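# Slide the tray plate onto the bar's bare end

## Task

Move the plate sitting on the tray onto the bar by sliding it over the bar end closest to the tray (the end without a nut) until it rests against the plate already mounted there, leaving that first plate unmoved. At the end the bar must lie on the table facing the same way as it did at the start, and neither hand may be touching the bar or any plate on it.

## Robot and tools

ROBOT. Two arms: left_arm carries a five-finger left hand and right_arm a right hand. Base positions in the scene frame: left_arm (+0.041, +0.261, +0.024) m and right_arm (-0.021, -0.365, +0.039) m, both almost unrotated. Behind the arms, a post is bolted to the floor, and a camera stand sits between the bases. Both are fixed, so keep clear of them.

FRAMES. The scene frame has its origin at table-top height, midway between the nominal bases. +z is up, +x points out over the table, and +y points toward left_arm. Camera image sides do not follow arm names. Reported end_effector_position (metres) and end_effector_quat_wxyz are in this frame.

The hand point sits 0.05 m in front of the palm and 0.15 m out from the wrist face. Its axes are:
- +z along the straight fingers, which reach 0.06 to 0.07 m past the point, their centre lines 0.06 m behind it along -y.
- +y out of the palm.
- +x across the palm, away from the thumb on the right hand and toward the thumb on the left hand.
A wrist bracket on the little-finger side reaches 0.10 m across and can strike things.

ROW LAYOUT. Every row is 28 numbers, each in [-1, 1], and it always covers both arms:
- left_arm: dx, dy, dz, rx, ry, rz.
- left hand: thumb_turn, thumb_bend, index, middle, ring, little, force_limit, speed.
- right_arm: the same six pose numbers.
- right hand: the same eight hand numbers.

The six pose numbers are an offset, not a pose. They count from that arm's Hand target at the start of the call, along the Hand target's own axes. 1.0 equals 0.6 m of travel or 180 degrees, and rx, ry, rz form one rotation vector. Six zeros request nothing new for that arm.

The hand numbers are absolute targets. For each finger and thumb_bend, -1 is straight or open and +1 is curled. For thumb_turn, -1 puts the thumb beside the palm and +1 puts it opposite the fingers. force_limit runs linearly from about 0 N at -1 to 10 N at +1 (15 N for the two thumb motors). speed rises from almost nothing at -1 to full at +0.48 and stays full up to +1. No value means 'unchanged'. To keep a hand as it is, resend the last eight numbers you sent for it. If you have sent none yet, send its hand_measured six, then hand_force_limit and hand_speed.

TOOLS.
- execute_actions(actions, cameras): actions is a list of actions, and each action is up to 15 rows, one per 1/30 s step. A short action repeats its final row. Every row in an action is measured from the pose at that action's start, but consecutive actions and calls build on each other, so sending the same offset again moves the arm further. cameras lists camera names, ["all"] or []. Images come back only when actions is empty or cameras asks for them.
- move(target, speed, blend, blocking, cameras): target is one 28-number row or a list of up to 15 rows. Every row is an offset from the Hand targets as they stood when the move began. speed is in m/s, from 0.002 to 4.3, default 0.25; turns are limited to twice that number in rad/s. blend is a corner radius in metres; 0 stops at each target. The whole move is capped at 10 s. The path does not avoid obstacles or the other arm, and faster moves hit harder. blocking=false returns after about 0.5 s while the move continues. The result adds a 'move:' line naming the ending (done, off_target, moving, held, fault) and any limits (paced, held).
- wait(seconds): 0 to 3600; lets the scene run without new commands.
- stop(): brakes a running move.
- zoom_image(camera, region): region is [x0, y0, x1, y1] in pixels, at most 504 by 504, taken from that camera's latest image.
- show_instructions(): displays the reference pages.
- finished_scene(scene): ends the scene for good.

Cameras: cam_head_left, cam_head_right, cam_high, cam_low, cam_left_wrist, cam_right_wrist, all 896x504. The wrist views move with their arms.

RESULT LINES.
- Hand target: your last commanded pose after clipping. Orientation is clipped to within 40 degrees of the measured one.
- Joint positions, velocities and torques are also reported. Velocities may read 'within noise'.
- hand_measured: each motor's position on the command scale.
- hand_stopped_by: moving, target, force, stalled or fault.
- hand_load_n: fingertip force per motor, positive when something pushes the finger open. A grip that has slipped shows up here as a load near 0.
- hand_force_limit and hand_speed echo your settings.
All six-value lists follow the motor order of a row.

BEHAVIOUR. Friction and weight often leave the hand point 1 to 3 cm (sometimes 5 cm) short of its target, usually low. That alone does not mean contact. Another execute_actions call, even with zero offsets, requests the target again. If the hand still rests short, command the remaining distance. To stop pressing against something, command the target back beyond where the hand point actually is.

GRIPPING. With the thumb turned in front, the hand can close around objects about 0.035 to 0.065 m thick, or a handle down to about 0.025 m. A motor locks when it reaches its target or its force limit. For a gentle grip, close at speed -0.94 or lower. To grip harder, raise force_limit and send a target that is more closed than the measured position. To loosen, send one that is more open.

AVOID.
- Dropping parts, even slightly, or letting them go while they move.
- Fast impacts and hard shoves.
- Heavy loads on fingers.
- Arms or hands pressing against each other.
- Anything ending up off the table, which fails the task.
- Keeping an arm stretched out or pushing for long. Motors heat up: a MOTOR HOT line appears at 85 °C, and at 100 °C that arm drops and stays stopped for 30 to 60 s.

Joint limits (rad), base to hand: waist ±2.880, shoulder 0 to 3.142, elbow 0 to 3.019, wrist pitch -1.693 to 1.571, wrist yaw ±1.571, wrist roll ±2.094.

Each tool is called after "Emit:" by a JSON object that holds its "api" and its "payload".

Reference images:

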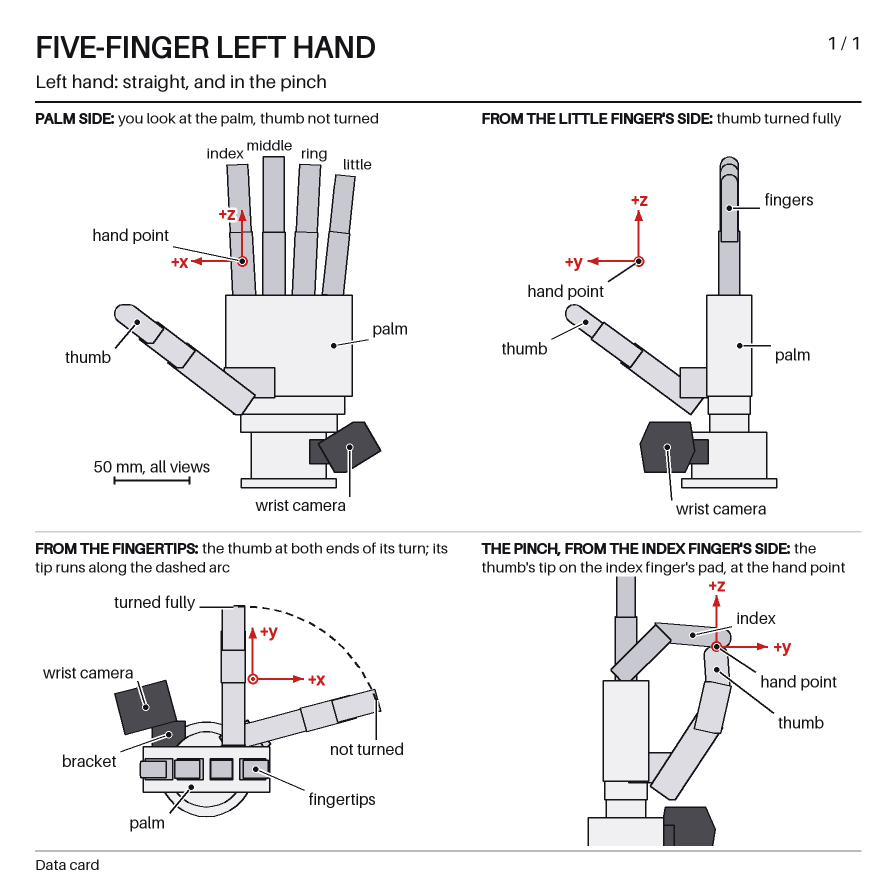

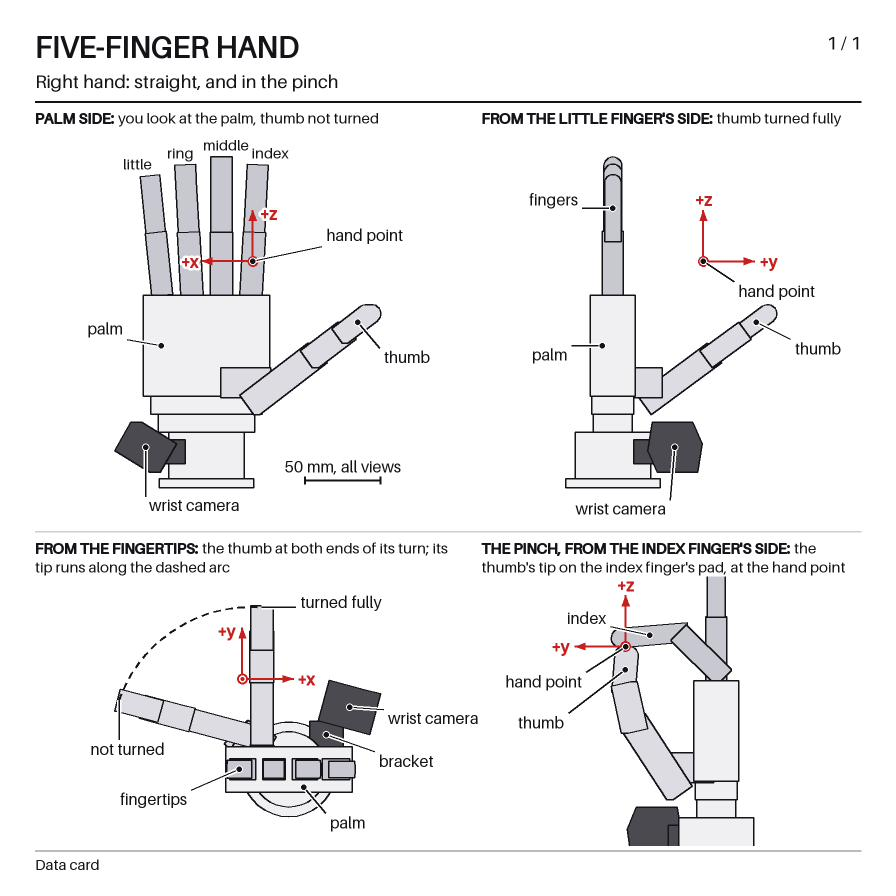

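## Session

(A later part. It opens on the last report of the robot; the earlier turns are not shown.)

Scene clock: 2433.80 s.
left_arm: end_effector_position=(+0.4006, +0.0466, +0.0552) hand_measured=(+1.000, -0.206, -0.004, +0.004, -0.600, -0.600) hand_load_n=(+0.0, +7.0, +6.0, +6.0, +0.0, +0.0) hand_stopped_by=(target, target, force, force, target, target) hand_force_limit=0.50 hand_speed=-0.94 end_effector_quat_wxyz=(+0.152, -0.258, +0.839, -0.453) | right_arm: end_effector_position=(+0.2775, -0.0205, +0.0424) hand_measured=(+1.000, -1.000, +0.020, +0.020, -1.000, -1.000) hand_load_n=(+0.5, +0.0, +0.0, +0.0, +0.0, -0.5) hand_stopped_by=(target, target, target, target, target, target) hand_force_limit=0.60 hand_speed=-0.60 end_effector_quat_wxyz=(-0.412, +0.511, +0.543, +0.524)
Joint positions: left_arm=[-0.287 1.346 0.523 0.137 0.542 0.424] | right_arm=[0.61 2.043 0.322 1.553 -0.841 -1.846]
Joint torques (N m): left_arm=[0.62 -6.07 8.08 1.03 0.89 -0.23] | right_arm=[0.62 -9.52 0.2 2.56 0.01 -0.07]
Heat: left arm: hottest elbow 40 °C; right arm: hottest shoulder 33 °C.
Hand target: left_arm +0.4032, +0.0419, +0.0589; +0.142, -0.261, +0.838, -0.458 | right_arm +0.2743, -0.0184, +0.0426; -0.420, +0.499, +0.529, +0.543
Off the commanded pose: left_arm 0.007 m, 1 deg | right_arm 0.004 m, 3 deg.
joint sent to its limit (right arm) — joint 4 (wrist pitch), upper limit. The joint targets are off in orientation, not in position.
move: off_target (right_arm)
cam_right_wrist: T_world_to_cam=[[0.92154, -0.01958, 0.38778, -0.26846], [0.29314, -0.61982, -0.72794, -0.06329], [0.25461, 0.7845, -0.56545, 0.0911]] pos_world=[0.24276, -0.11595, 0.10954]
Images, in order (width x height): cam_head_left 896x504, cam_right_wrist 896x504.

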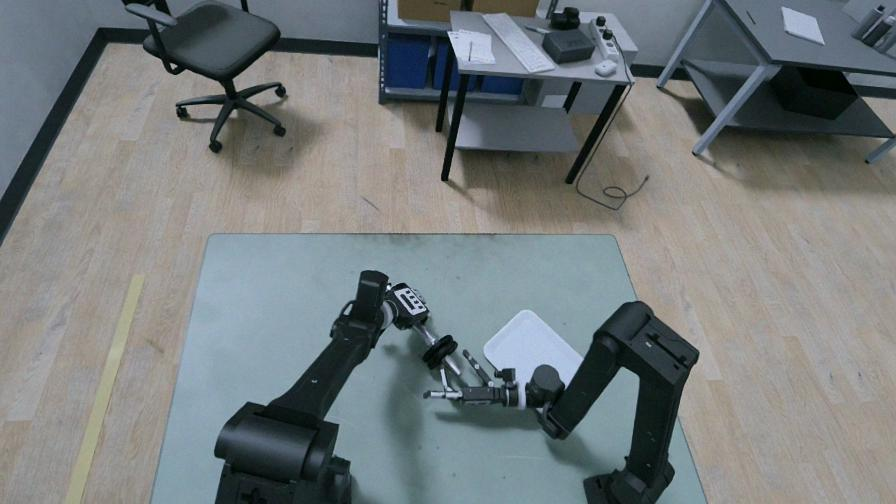

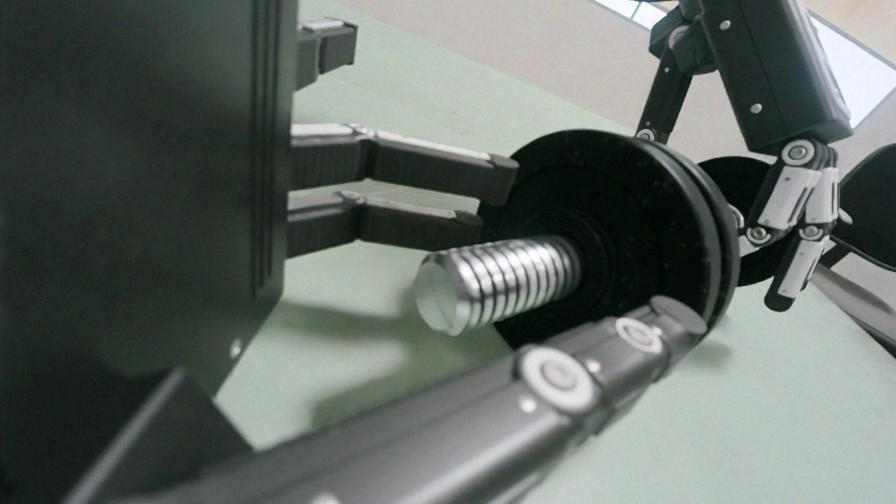

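Emit:
{"api": "move", "payload": {"target": [0,0,0,0,0,0,1,-0.2,0.2,0.2,-0.6,-0.6,0.5,-0.94,-0.004,0.0185,0.0297,0,0,0,1,-1,0.02,0.02,-1,-1,0.6,-0.6], "speed": 0.04, "cameras": ["cam_right_wrist","cam_head_left"]}}

Emit:
{"api": "zoom_image", "payload": {"camera": "cam_head_left", "region": [410, 320, 520, 420]}}

Scene clock: 2466.40 s.
left_arm: end_effector_position=(+0.4005, +0.0465, +0.0551) hand_measured=(+1.000, -0.206, -0.004, +0.004, -0.600, -0.600) hand_load_n=(+0.0, +7.0, +5.5, +6.5, +0.0, +0.5) hand_stopped_by=(target, target, force, force, target, target) hand_force_limit=0.50 hand_speed=-0.94 end_effector_quat_wxyz=(+0.151, -0.258, +0.840, -0.453) | right_arm: end_effector_position=(+0.2874, -0.0064, +0.0432) hand_measured=(+1.000, -1.000, +0.020, +0.020, -1.000, -1.000) hand_load_n=(+0.5, +0.0, +0.0, +0.0, +0.0, +0.0) hand_stopped_by=(target, target, target, target, target, target) hand_force_limit=0.60 hand_speed=-0.60 end_effector_quat_wxyz=(-0.413, +0.507, +0.539, +0.531)
Joint positions: left_arm=[-0.287 1.346 0.523 0.137 0.542 0.424] | right_arm=[0.631 2.058 0.364 1.553 -0.817 -1.829]
Joint torques (N m): left_arm=[0.67 -6.18 8.06 1.07 0.88 -0.23] | right_arm=[0.67 -9.17 1.4 2.54 0.09 -0.02]
Heat: left arm: hottest elbow 40 °C; right arm: hottest shoulder 33 °C.
Hand target: left_arm +0.4032, +0.0419, +0.0590; +0.142, -0.261, +0.838, -0.458 | right_arm +0.2874, -0.0020, +0.0409; -0.420, +0.499, +0.529, +0.543
Off the commanded pose: left_arm 0.007 m, 1 deg | right_arm 0.005 m, 2 deg.
joint sent to its limit (right arm) — joint 4 (wrist pitch), upper limit. The joint targets still meet the commanded pose.
move: done
cam_right_wrist: T_world_to_cam=[[0.91826, -0.02987, 0.39485, -0.27708], [0.29627, -0.60976, -0.73513, -0.05737], [0.26272, 0.79203, -0.55107, 0.07502]] pos_world=[0.25172, -0.10268, 0.10856]
Images, in order (width x height): cam_head_left 896x504, cam_right_wrist 896x504.

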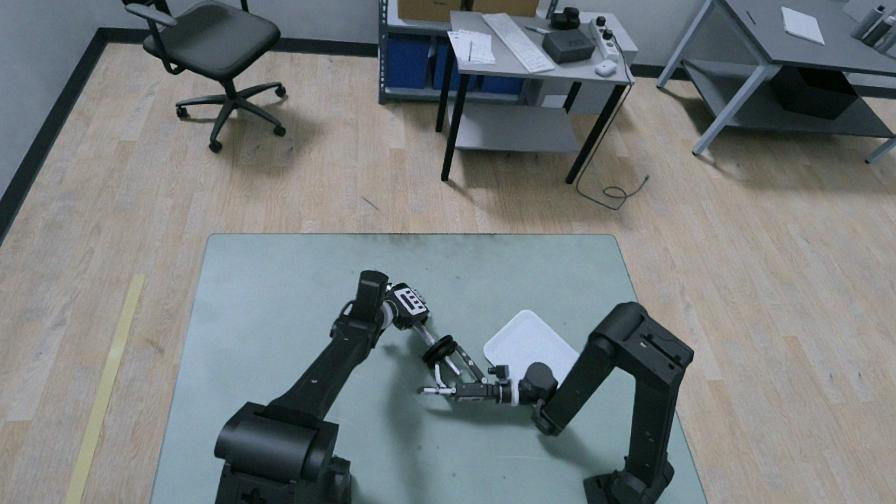

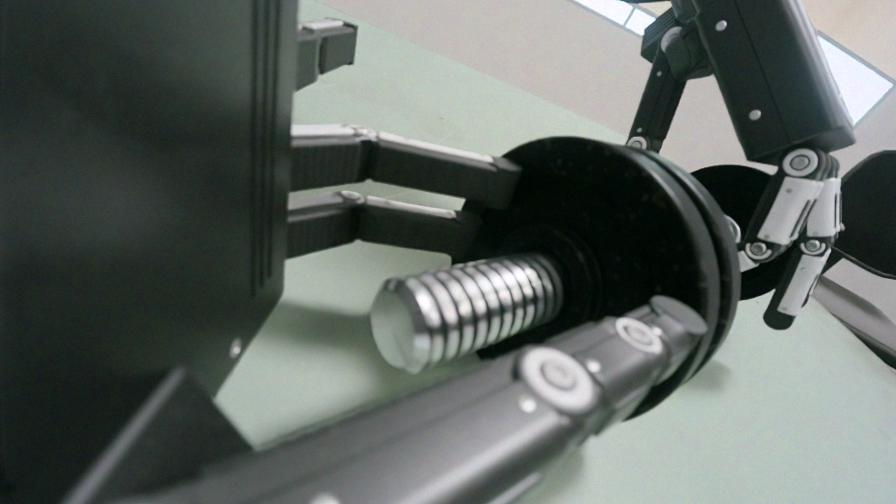

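Scaled by 4.582.

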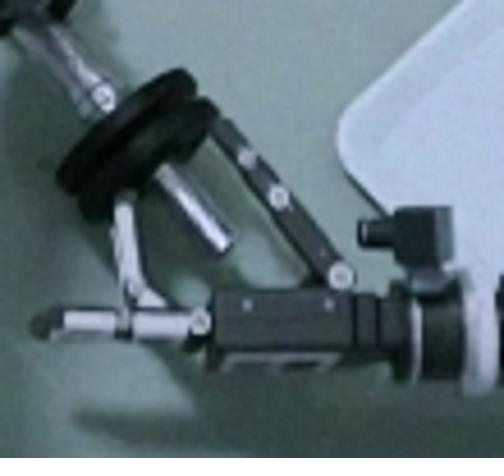

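Emit:
{"api": "move", "payload": {"target": [0.03,0,0,0,0,0,1,-0.2,0.2,0.2,-0.6,-0.6,0.5,-0.94,-0.0021,0.0191,0.0159,0,0,0,1,-1,0.02,0.02,-1,-1,0.6,-0.6], "speed": 0.04, "cameras": ["cam_right_wrist","cam_head_left","cam_high"]}}

Emit:
{"api": "zoom_image", "payload": {"camera": "cam_head_left", "region": [410, 320, 520, 420]}}

Emit:
{"api": "zoom_image", "payload": {"camera": "cam_high", "region": [385, 215, 435, 265]}}

Scene clock: 2474.23 s.
left_arm: end_effector_position=(+0.4005, +0.0454, +0.0549) hand_measured=(+1.000, -0.206, -0.002, +0.004, -0.600, -0.600) hand_load_n=(-2.0, +6.5, +0.0, +8.5, +0.0, +0.0) hand_stopped_by=(target, target, force, force, target, target) hand_force_limit=0.50 hand_speed=-0.94 end_effector_quat_wxyz=(+0.159, -0.261, +0.841, -0.447) | right_arm: end_effector_position=(+0.2928, -0.0006, +0.0421) hand_measured=(+1.000, -1.000, +0.020, +0.020, -1.000, -1.000) hand_load_n=(-0.5, -0.5, -0.5, -1.5, +0.0, +0.0) hand_stopped_by=(target, target, target, target, target, target) hand_force_limit=0.60 hand_speed=-0.60 end_effector_quat_wxyz=(-0.415, +0.504, +0.539, +0.533)
Joint positions: left_arm=[-0.302 1.339 0.52 0.137 0.509 0.418] | right_arm=[0.633 2.07 0.387 1.553 -0.819 -1.822]
Joint torques (N m): left_arm=[-1.38 -7.47 5.97 1.72 0.89 -0.5] | right_arm=[0.21 -8.88 2.76 2.51 0.14 0.06]
Heat: left arm: hottest elbow 40 °C; right arm: hottest shoulder 33 °C.
Hand target: left_arm +0.3885, +0.0317, +0.0589; +0.142, -0.261, +0.838, -0.458 | right_arm +0.2998, +0.0065, +0.0409; -0.420, +0.499, +0.529, +0.543
Off the commanded pose: left_arm 0.019 m, 2 deg | right_arm 0.010 m, 2 deg.
joint sent to its limit (right arm) — joint 4 (wrist pitch), upper limit. The joint targets still meet the commanded pose.
move: off_target (left_arm)
cam_right_wrist: T_world_to_cam=[[0.91759, -0.03017, 0.39638, -0.28128], [0.29936, -0.6036, -0.73895, -0.05698], [0.26155, 0.79672, -0.54482, 0.06854]] pos_world=[0.25723, -0.09749, 0.10673]
Images, in order (width x height): cam_head_left 896x504, cam_high 896x504, cam_right_wrist 896x504.

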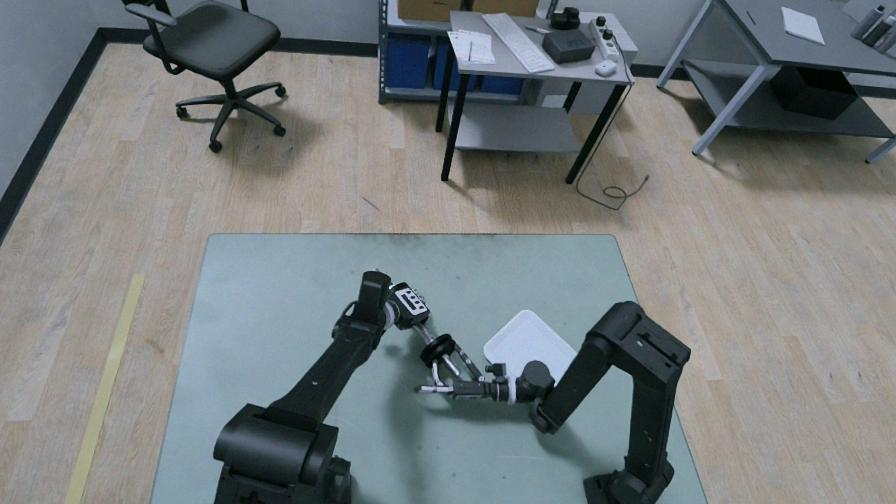

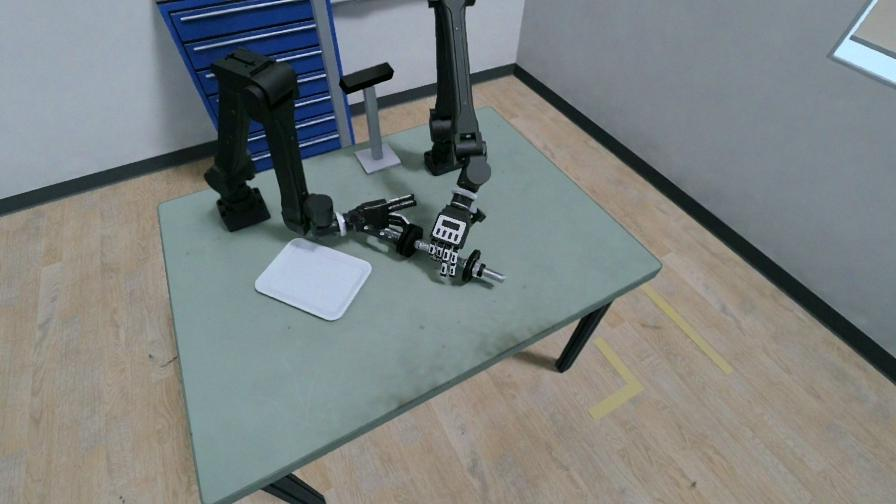

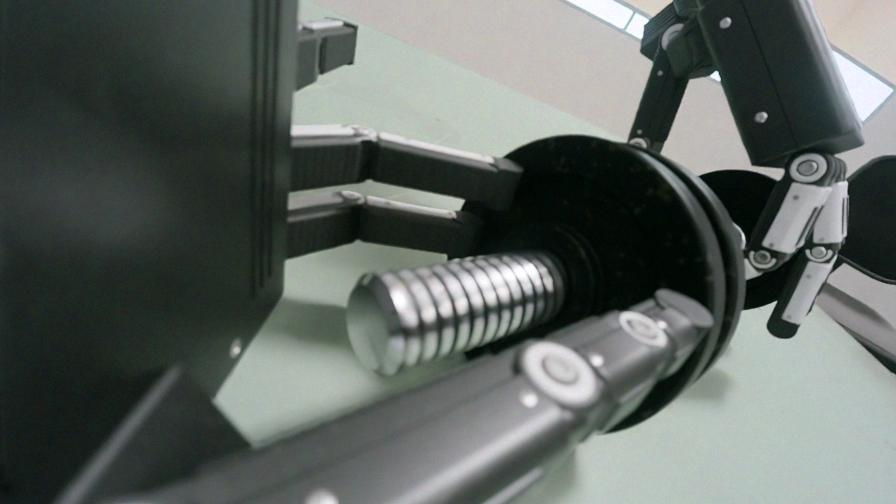

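Scaled by 4.582.

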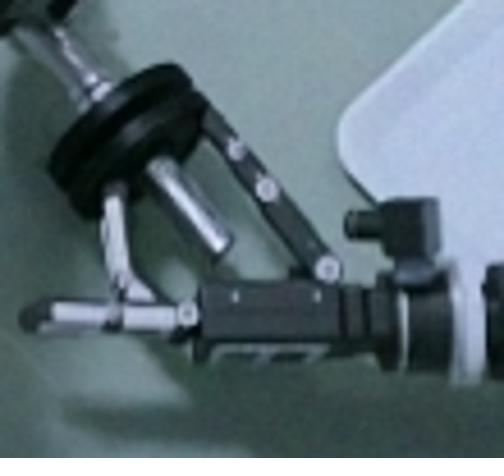

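Scaled by 10.080.

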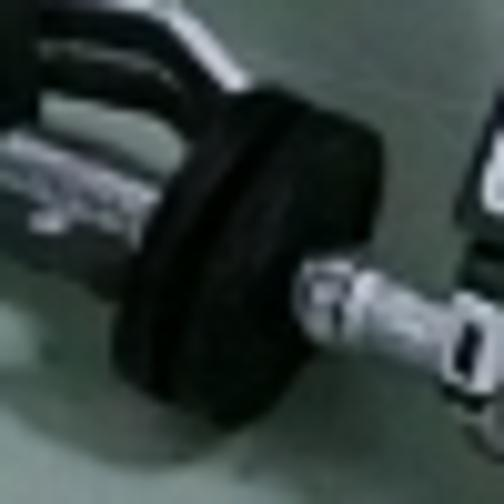

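Emit:
{"api": "move", "payload": {"target": [0.0083,0,0,0,0,0,1,-0.2,0.2,0.2,-0.6,-0.6,0.5,-0.94,-0.0014,0.0128,0.0106,0,0,0,1,-1,0.02,0.02,-1,-1,0.6,-0.6], "speed": 0.04, "cameras": ["cam_right_wrist","cam_head_left","cam_high","cam_low"]}}

Emit:
{"api": "zoom_image", "payload": {"camera": "cam_high", "region": [385, 215, 435, 265]}}

Emit:
{"api": "zoom_image", "payload": {"camera": "cam_low", "region": [600, 230, 800, 380]}}

Scene clock: 2486.53 s.
left_arm: end_effector_position=(+0.3998, +0.0453, +0.0547) hand_measured=(+1.000, -0.206, -0.002, +0.004, -0.600, -0.600) hand_load_n=(-2.5, +7.5, +0.0, +8.5, +0.0, +0.0) hand_stopped_by=(target, target, force, force, target, target) hand_force_limit=0.50 hand_speed=-0.94 end_effector_quat_wxyz=(+0.164, -0.262, +0.842, -0.443) | right_arm: end_effector_position=(+0.2931, +0.0007, +0.0419) hand_measured=(+1.000, -1.000, +0.020, +0.020, -1.000, -1.000) hand_load_n=(-4.0, +0.0, +0.0, -4.0, +0.0, +0.0) hand_stopped_by=(target, target, target, target, target, target) hand_force_limit=0.60 hand_speed=-0.60 end_effector_quat_wxyz=(-0.416, +0.502, +0.540, +0.533)
Joint positions: left_arm=[-0.31 1.333 0.517 0.137 0.493 0.418] | right_arm=[0.633 2.074 0.392 1.556 -0.824 -1.822]
Joint torques (N m): left_arm=[-1.49 -7.47 5.63 1.87 1.15 -0.57] | right_arm=[0.15 -8.76 4.45 2.44 0.31 0.14]
Heat: left arm: hottest elbow 39 °C; right arm: hottest shoulder 32 °C.
Hand target: left_arm +0.3843, +0.0289, +0.0589; +0.142, -0.261, +0.838, -0.458 | right_arm +0.3081, +0.0121, +0.0411; -0.420, +0.498, +0.529, +0.543
Off the commanded pose: left_arm 0.023 m, 3 deg | right_arm 0.019 m, 2 deg.
joint sent to its limit (right arm) — joint 4 (wrist pitch), upper limit. The joint targets still meet the commanded pose.
move: off_target (left_arm, right_arm)
cam_right_wrist: T_world_to_cam=[[0.91694, -0.02668, 0.39813, -0.28126], [0.30381, -0.60016, -0.73994, -0.05773], [0.25868, 0.79944, -0.54221, 0.06797]] pos_world=[0.25785, -0.09649, 0.10612]
Images, in order (width x height): cam_head_left 896x504, cam_high 896x504, cam_low 896x504, cam_right_wrist 896x504.

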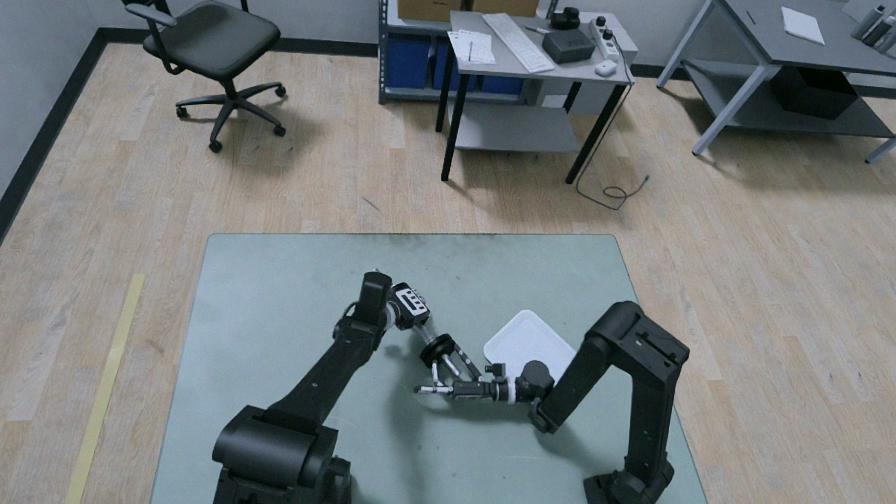

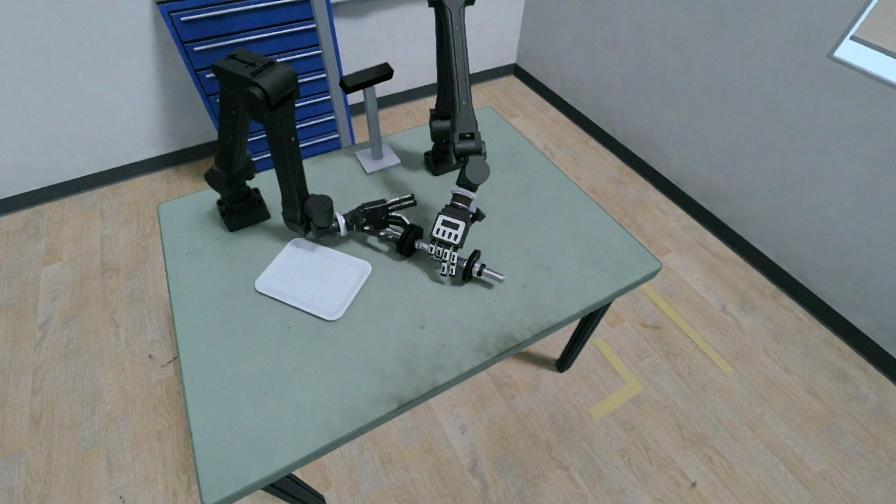

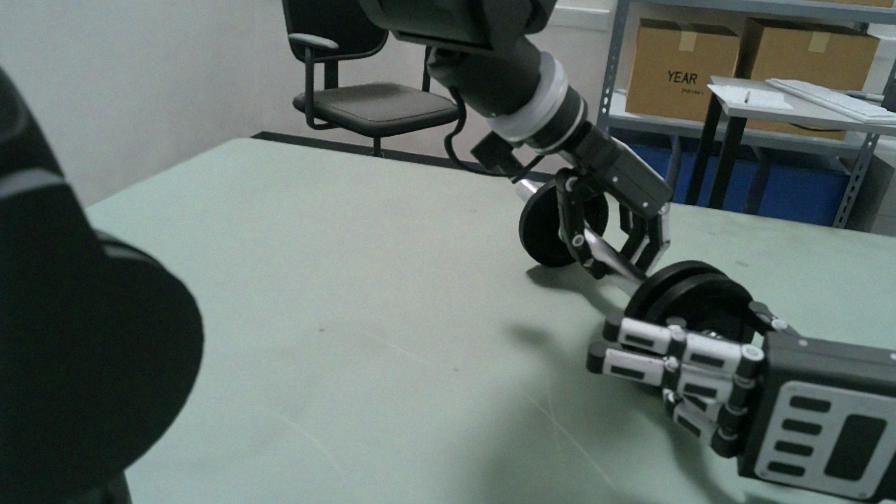

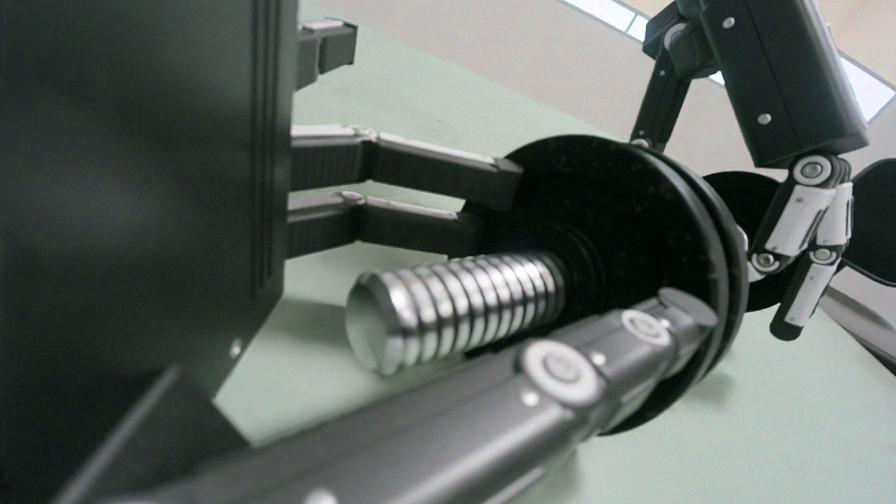

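Scaled by 10.080.

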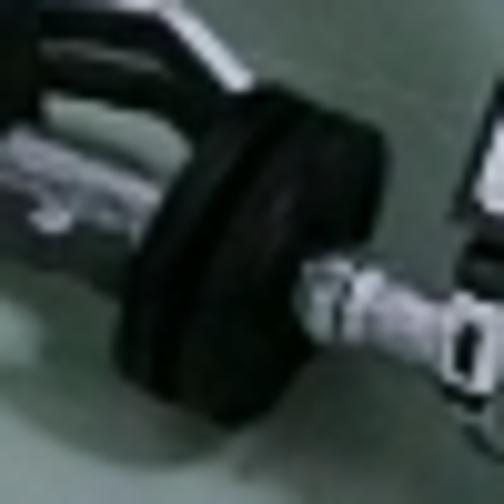

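Scaled by 2.520.

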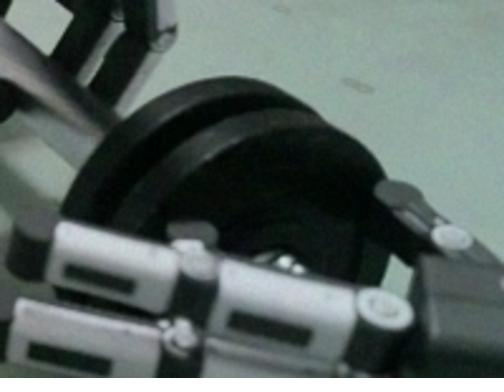

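Emit:
{"api": "move", "payload": {"target": [[-0.0333,0,0,0,0,0,1,-0.2,0.2,0.2,-0.6,-0.6,0.5,-0.94,0.0021,-0.0191,-0.0159,0,0,0,1,-1,0.02,0.02,-1,-1,0.6,-0.6],[-0.0333,0,0,0,0,0,1,-0.2,0.2,0.2,-0.6,-0.6,0.5,-0.94,0.0084,-0.0765,-0.0636,0,0,0,1,-1,0.02,0.02,-1,-1,0.6,-0.6]], "speed": [0.03,0.05], "cameras": ["cam_right_wrist","cam_head_left","cam_high","cam_low"]}}

Emit:
{"api": "zoom_image", "payload": {"camera": "cam_high", "region": [385, 215, 435, 265]}}

Emit:
{"api": "zoom_image", "payload": {"camera": "cam_low", "region": [600, 230, 800, 380]}}

Scene clock: 2502.53 s.
left_arm: end_effector_position=(+0.3987, +0.0453, +0.0547) hand_measured=(+1.000, -0.206, -0.002, +0.004, -0.600, -0.600) hand_load_n=(+0.0, +6.0, +3.5, +7.0, +0.0, +0.0) hand_stopped_by=(target, target, force, force, target, target) hand_force_limit=0.50 hand_speed=-0.94 end_effector_quat_wxyz=(+0.152, -0.256, +0.841, -0.452) | right_arm: end_effector_position=(+0.2628, -0.0234, +0.0364) hand_measured=(+1.000, -1.000, +0.020, +0.020, -1.000, -1.000) hand_load_n=(+0.0, +0.0, +0.0, +0.0, +0.0, +0.0) hand_stopped_by=(target, target, target, target, target, target) hand_force_limit=0.60 hand_speed=-0.60 end_effector_quat_wxyz=(-0.413, +0.520, +0.544, +0.512)
Joint positions: left_arm=[-0.294 1.343 0.52 0.137 0.536 0.426] | right_arm=[0.635 2.045 0.292 1.556 -0.816 -1.846]
Joint torques (N m): left_arm=[0.56 -6.3 7.91 1.16 0.89 -0.32] | right_arm=[0.79 -10.11 -0.54 2.41 -0.11 -0.2]
Heat: left arm: hottest elbow 38 °C; right arm: hottest shoulder 32 °C.
Hand target: left_arm +0.4009, +0.0402, +0.0590; +0.142, -0.261, +0.838, -0.458 | right_arm +0.2585, -0.0215, +0.0409; -0.420, +0.499, +0.529, +0.543
Off the commanded pose: left_arm 0.007 m, 1 deg | right_arm 0.007 m, 5 deg.
joint sent to its limit (right arm) — joint 4 (wrist pitch), upper limit. The joint targets are off in orientation, not in position.
move: off_target (right_arm)
cam_right_wrist: T_world_to_cam=[[0.92929, -0.01087, 0.36919, -0.25377], [0.27883, -0.63489, -0.72054, -0.06192], [0.24222, 0.77253, -0.58697, 0.09741]] pos_world=[0.22949, -0.11732, 0.10625]
Images, in order (width x height): cam_head_left 896x504, cam_high 896x504, cam_low 896x504, cam_right_wrist 896x504.

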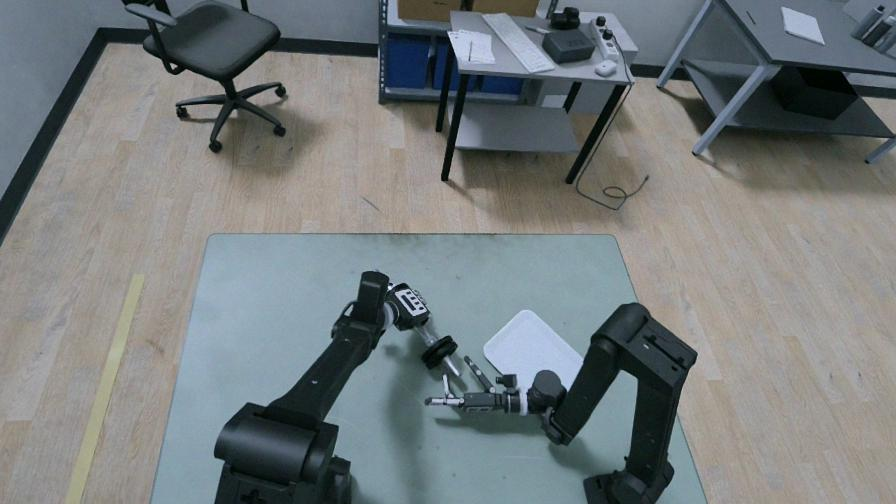

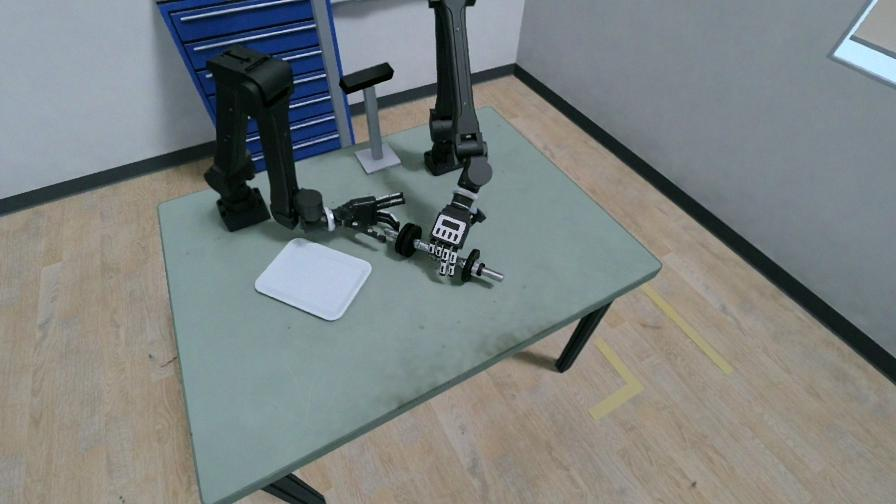

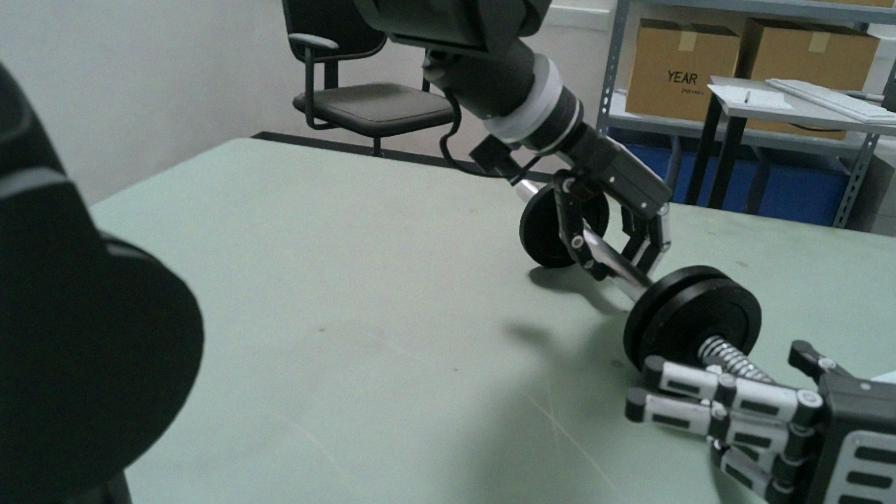

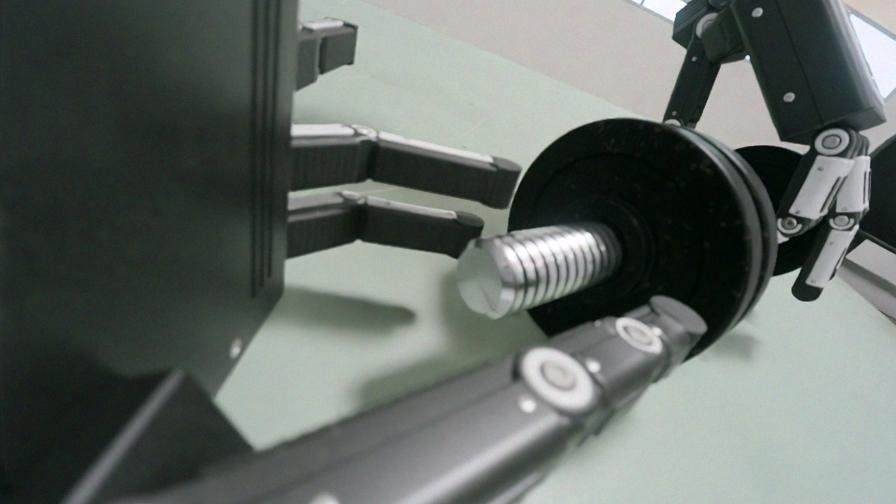

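Scaled by 10.080.

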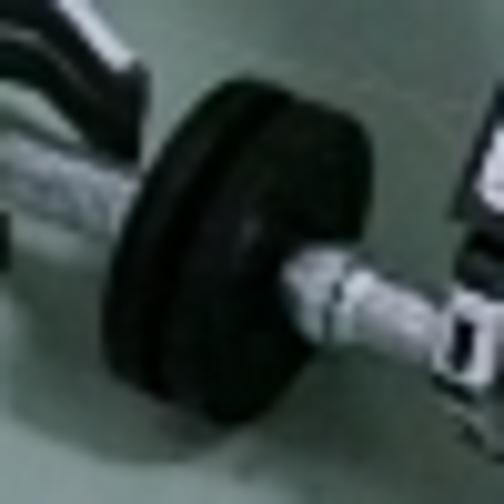

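Scaled by 2.520.

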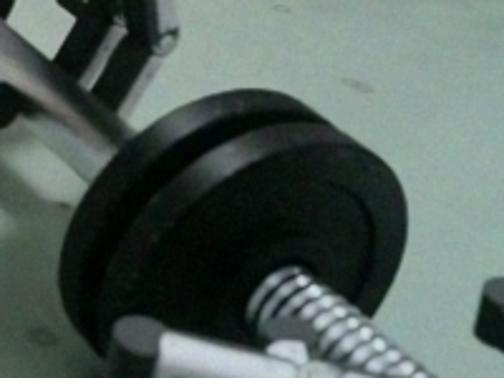

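Emit:
{"api": "move", "payload": {"target": [[0,0,0,0,0,0,1,-0.2,0.2,0.2,-0.6,-0.6,0.5,-0.94,-0.0197,-0.0031,0.0012,0,0,0,1,-1,0.02,0.02,-1,-1,0.6,-0.6],[0,0,0,0,0,0,1,-0.2,0.2,0.2,-0.6,-0.6,0.5,-0.94,-0.0246,0.0415,0.0383,0,0,0,1,-1,0.02,0.02,-1,-1,0.6,-0.6]], "speed": 0.05, "cameras": ["cam_right_wrist","cam_head_left","cam_low"]}}

Emit:
{"api": "zoom_image", "payload": {"camera": "cam_head_left", "region": [410, 320, 520, 420]}}

Scene clock: 2540.50 s.
left_arm: end_effector_position=(+0.3987, +0.0453, +0.0547) hand_measured=(+1.000, -0.206, -0.002, +0.004, -0.600, -0.600) hand_load_n=(+0.0, +5.5, +3.5, +7.0, +0.0, +0.0) hand_stopped_by=(target, target, force, force, target, target) hand_force_limit=0.50 hand_speed=-0.94 end_effector_quat_wxyz=(+0.152, -0.256, +0.841, -0.452) | right_arm: end_effector_position=(+0.2873, -0.0042, +0.0328) hand_measured=(+1.000, -1.000, +0.020, +0.020, -1.000, -1.000) hand_load_n=(+0.0, +0.0, +0.0, +0.0, +0.0, +0.0) hand_stopped_by=(target, target, target, target, target, target) hand_force_limit=0.60 hand_speed=-0.60 end_effector_quat_wxyz=(-0.411, +0.507, +0.544, +0.527)
Joint positions: left_arm=[-0.294 1.343 0.52 0.137 0.536 0.426] | right_arm=[0.635 2.091 0.377 1.556 -0.817 -1.844]
Joint torques (N m): left_arm=[0.44 -6.24 7.91 1.2 0.89 -0.32] | right_arm=[0.15 -9 1.02 2.45 -0.1 -0.06]
Heat: left arm: hottest elbow 38 °C; right arm: hottest shoulder 32 °C.
Hand target: left_arm +0.4009, +0.0402, +0.0590; +0.142, -0.261, +0.838, -0.458 | right_arm +0.2874, -0.0018, +0.0291; -0.420, +0.499, +0.529, +0.543
Off the commanded pose: left_arm 0.007 m, 1 deg | right_arm 0.005 m, 3 deg.
joint sent to its limit (right arm) — joint 4 (wrist pitch), upper limit. The joint targets are off in orientation, not in position.
move: off_target (right_arm)
cam_right_wrist: T_world_to_cam=[[0.91767, -0.0198, 0.39685, -0.27256], [0.3012, -0.61674, -0.72726, -0.06531], [0.25916, 0.78691, -0.56, 0.06885]] pos_world=[0.25195, -0.09986, 0.09922]
Images, in order (width x height): cam_head_left 896x504, cam_low 896x504, cam_right_wrist 896x504.

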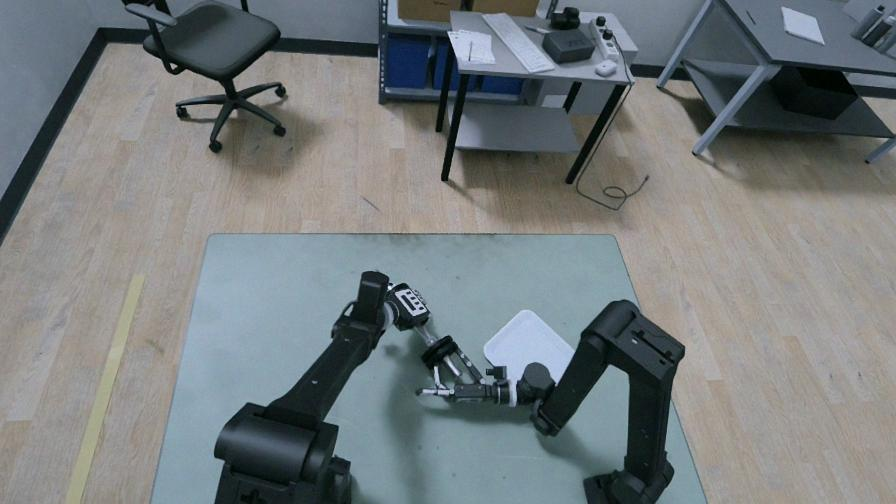

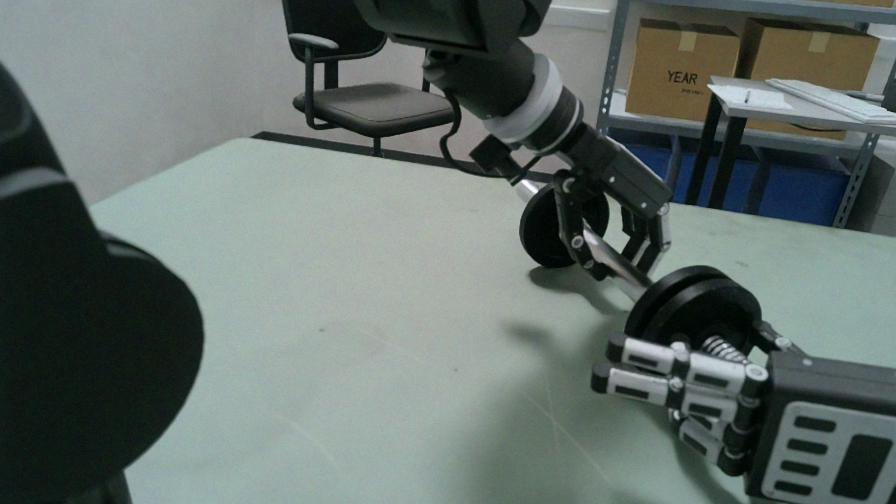

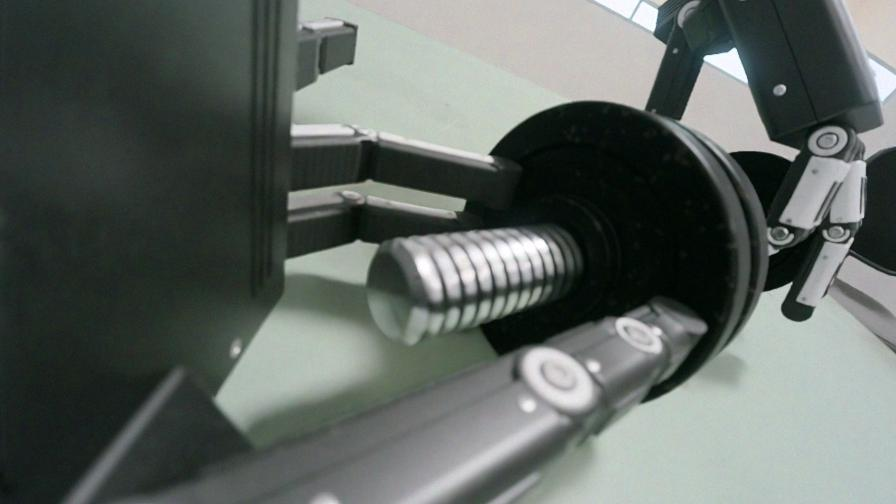

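Scaled by 4.582.

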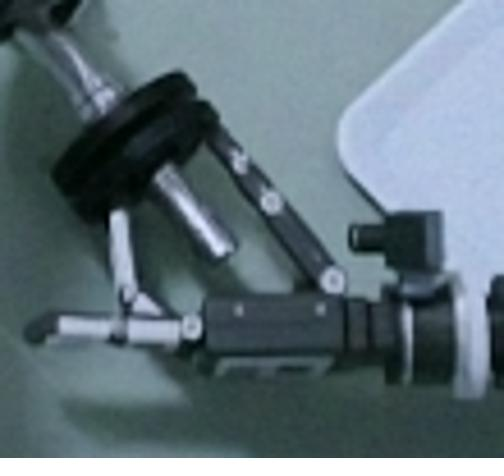

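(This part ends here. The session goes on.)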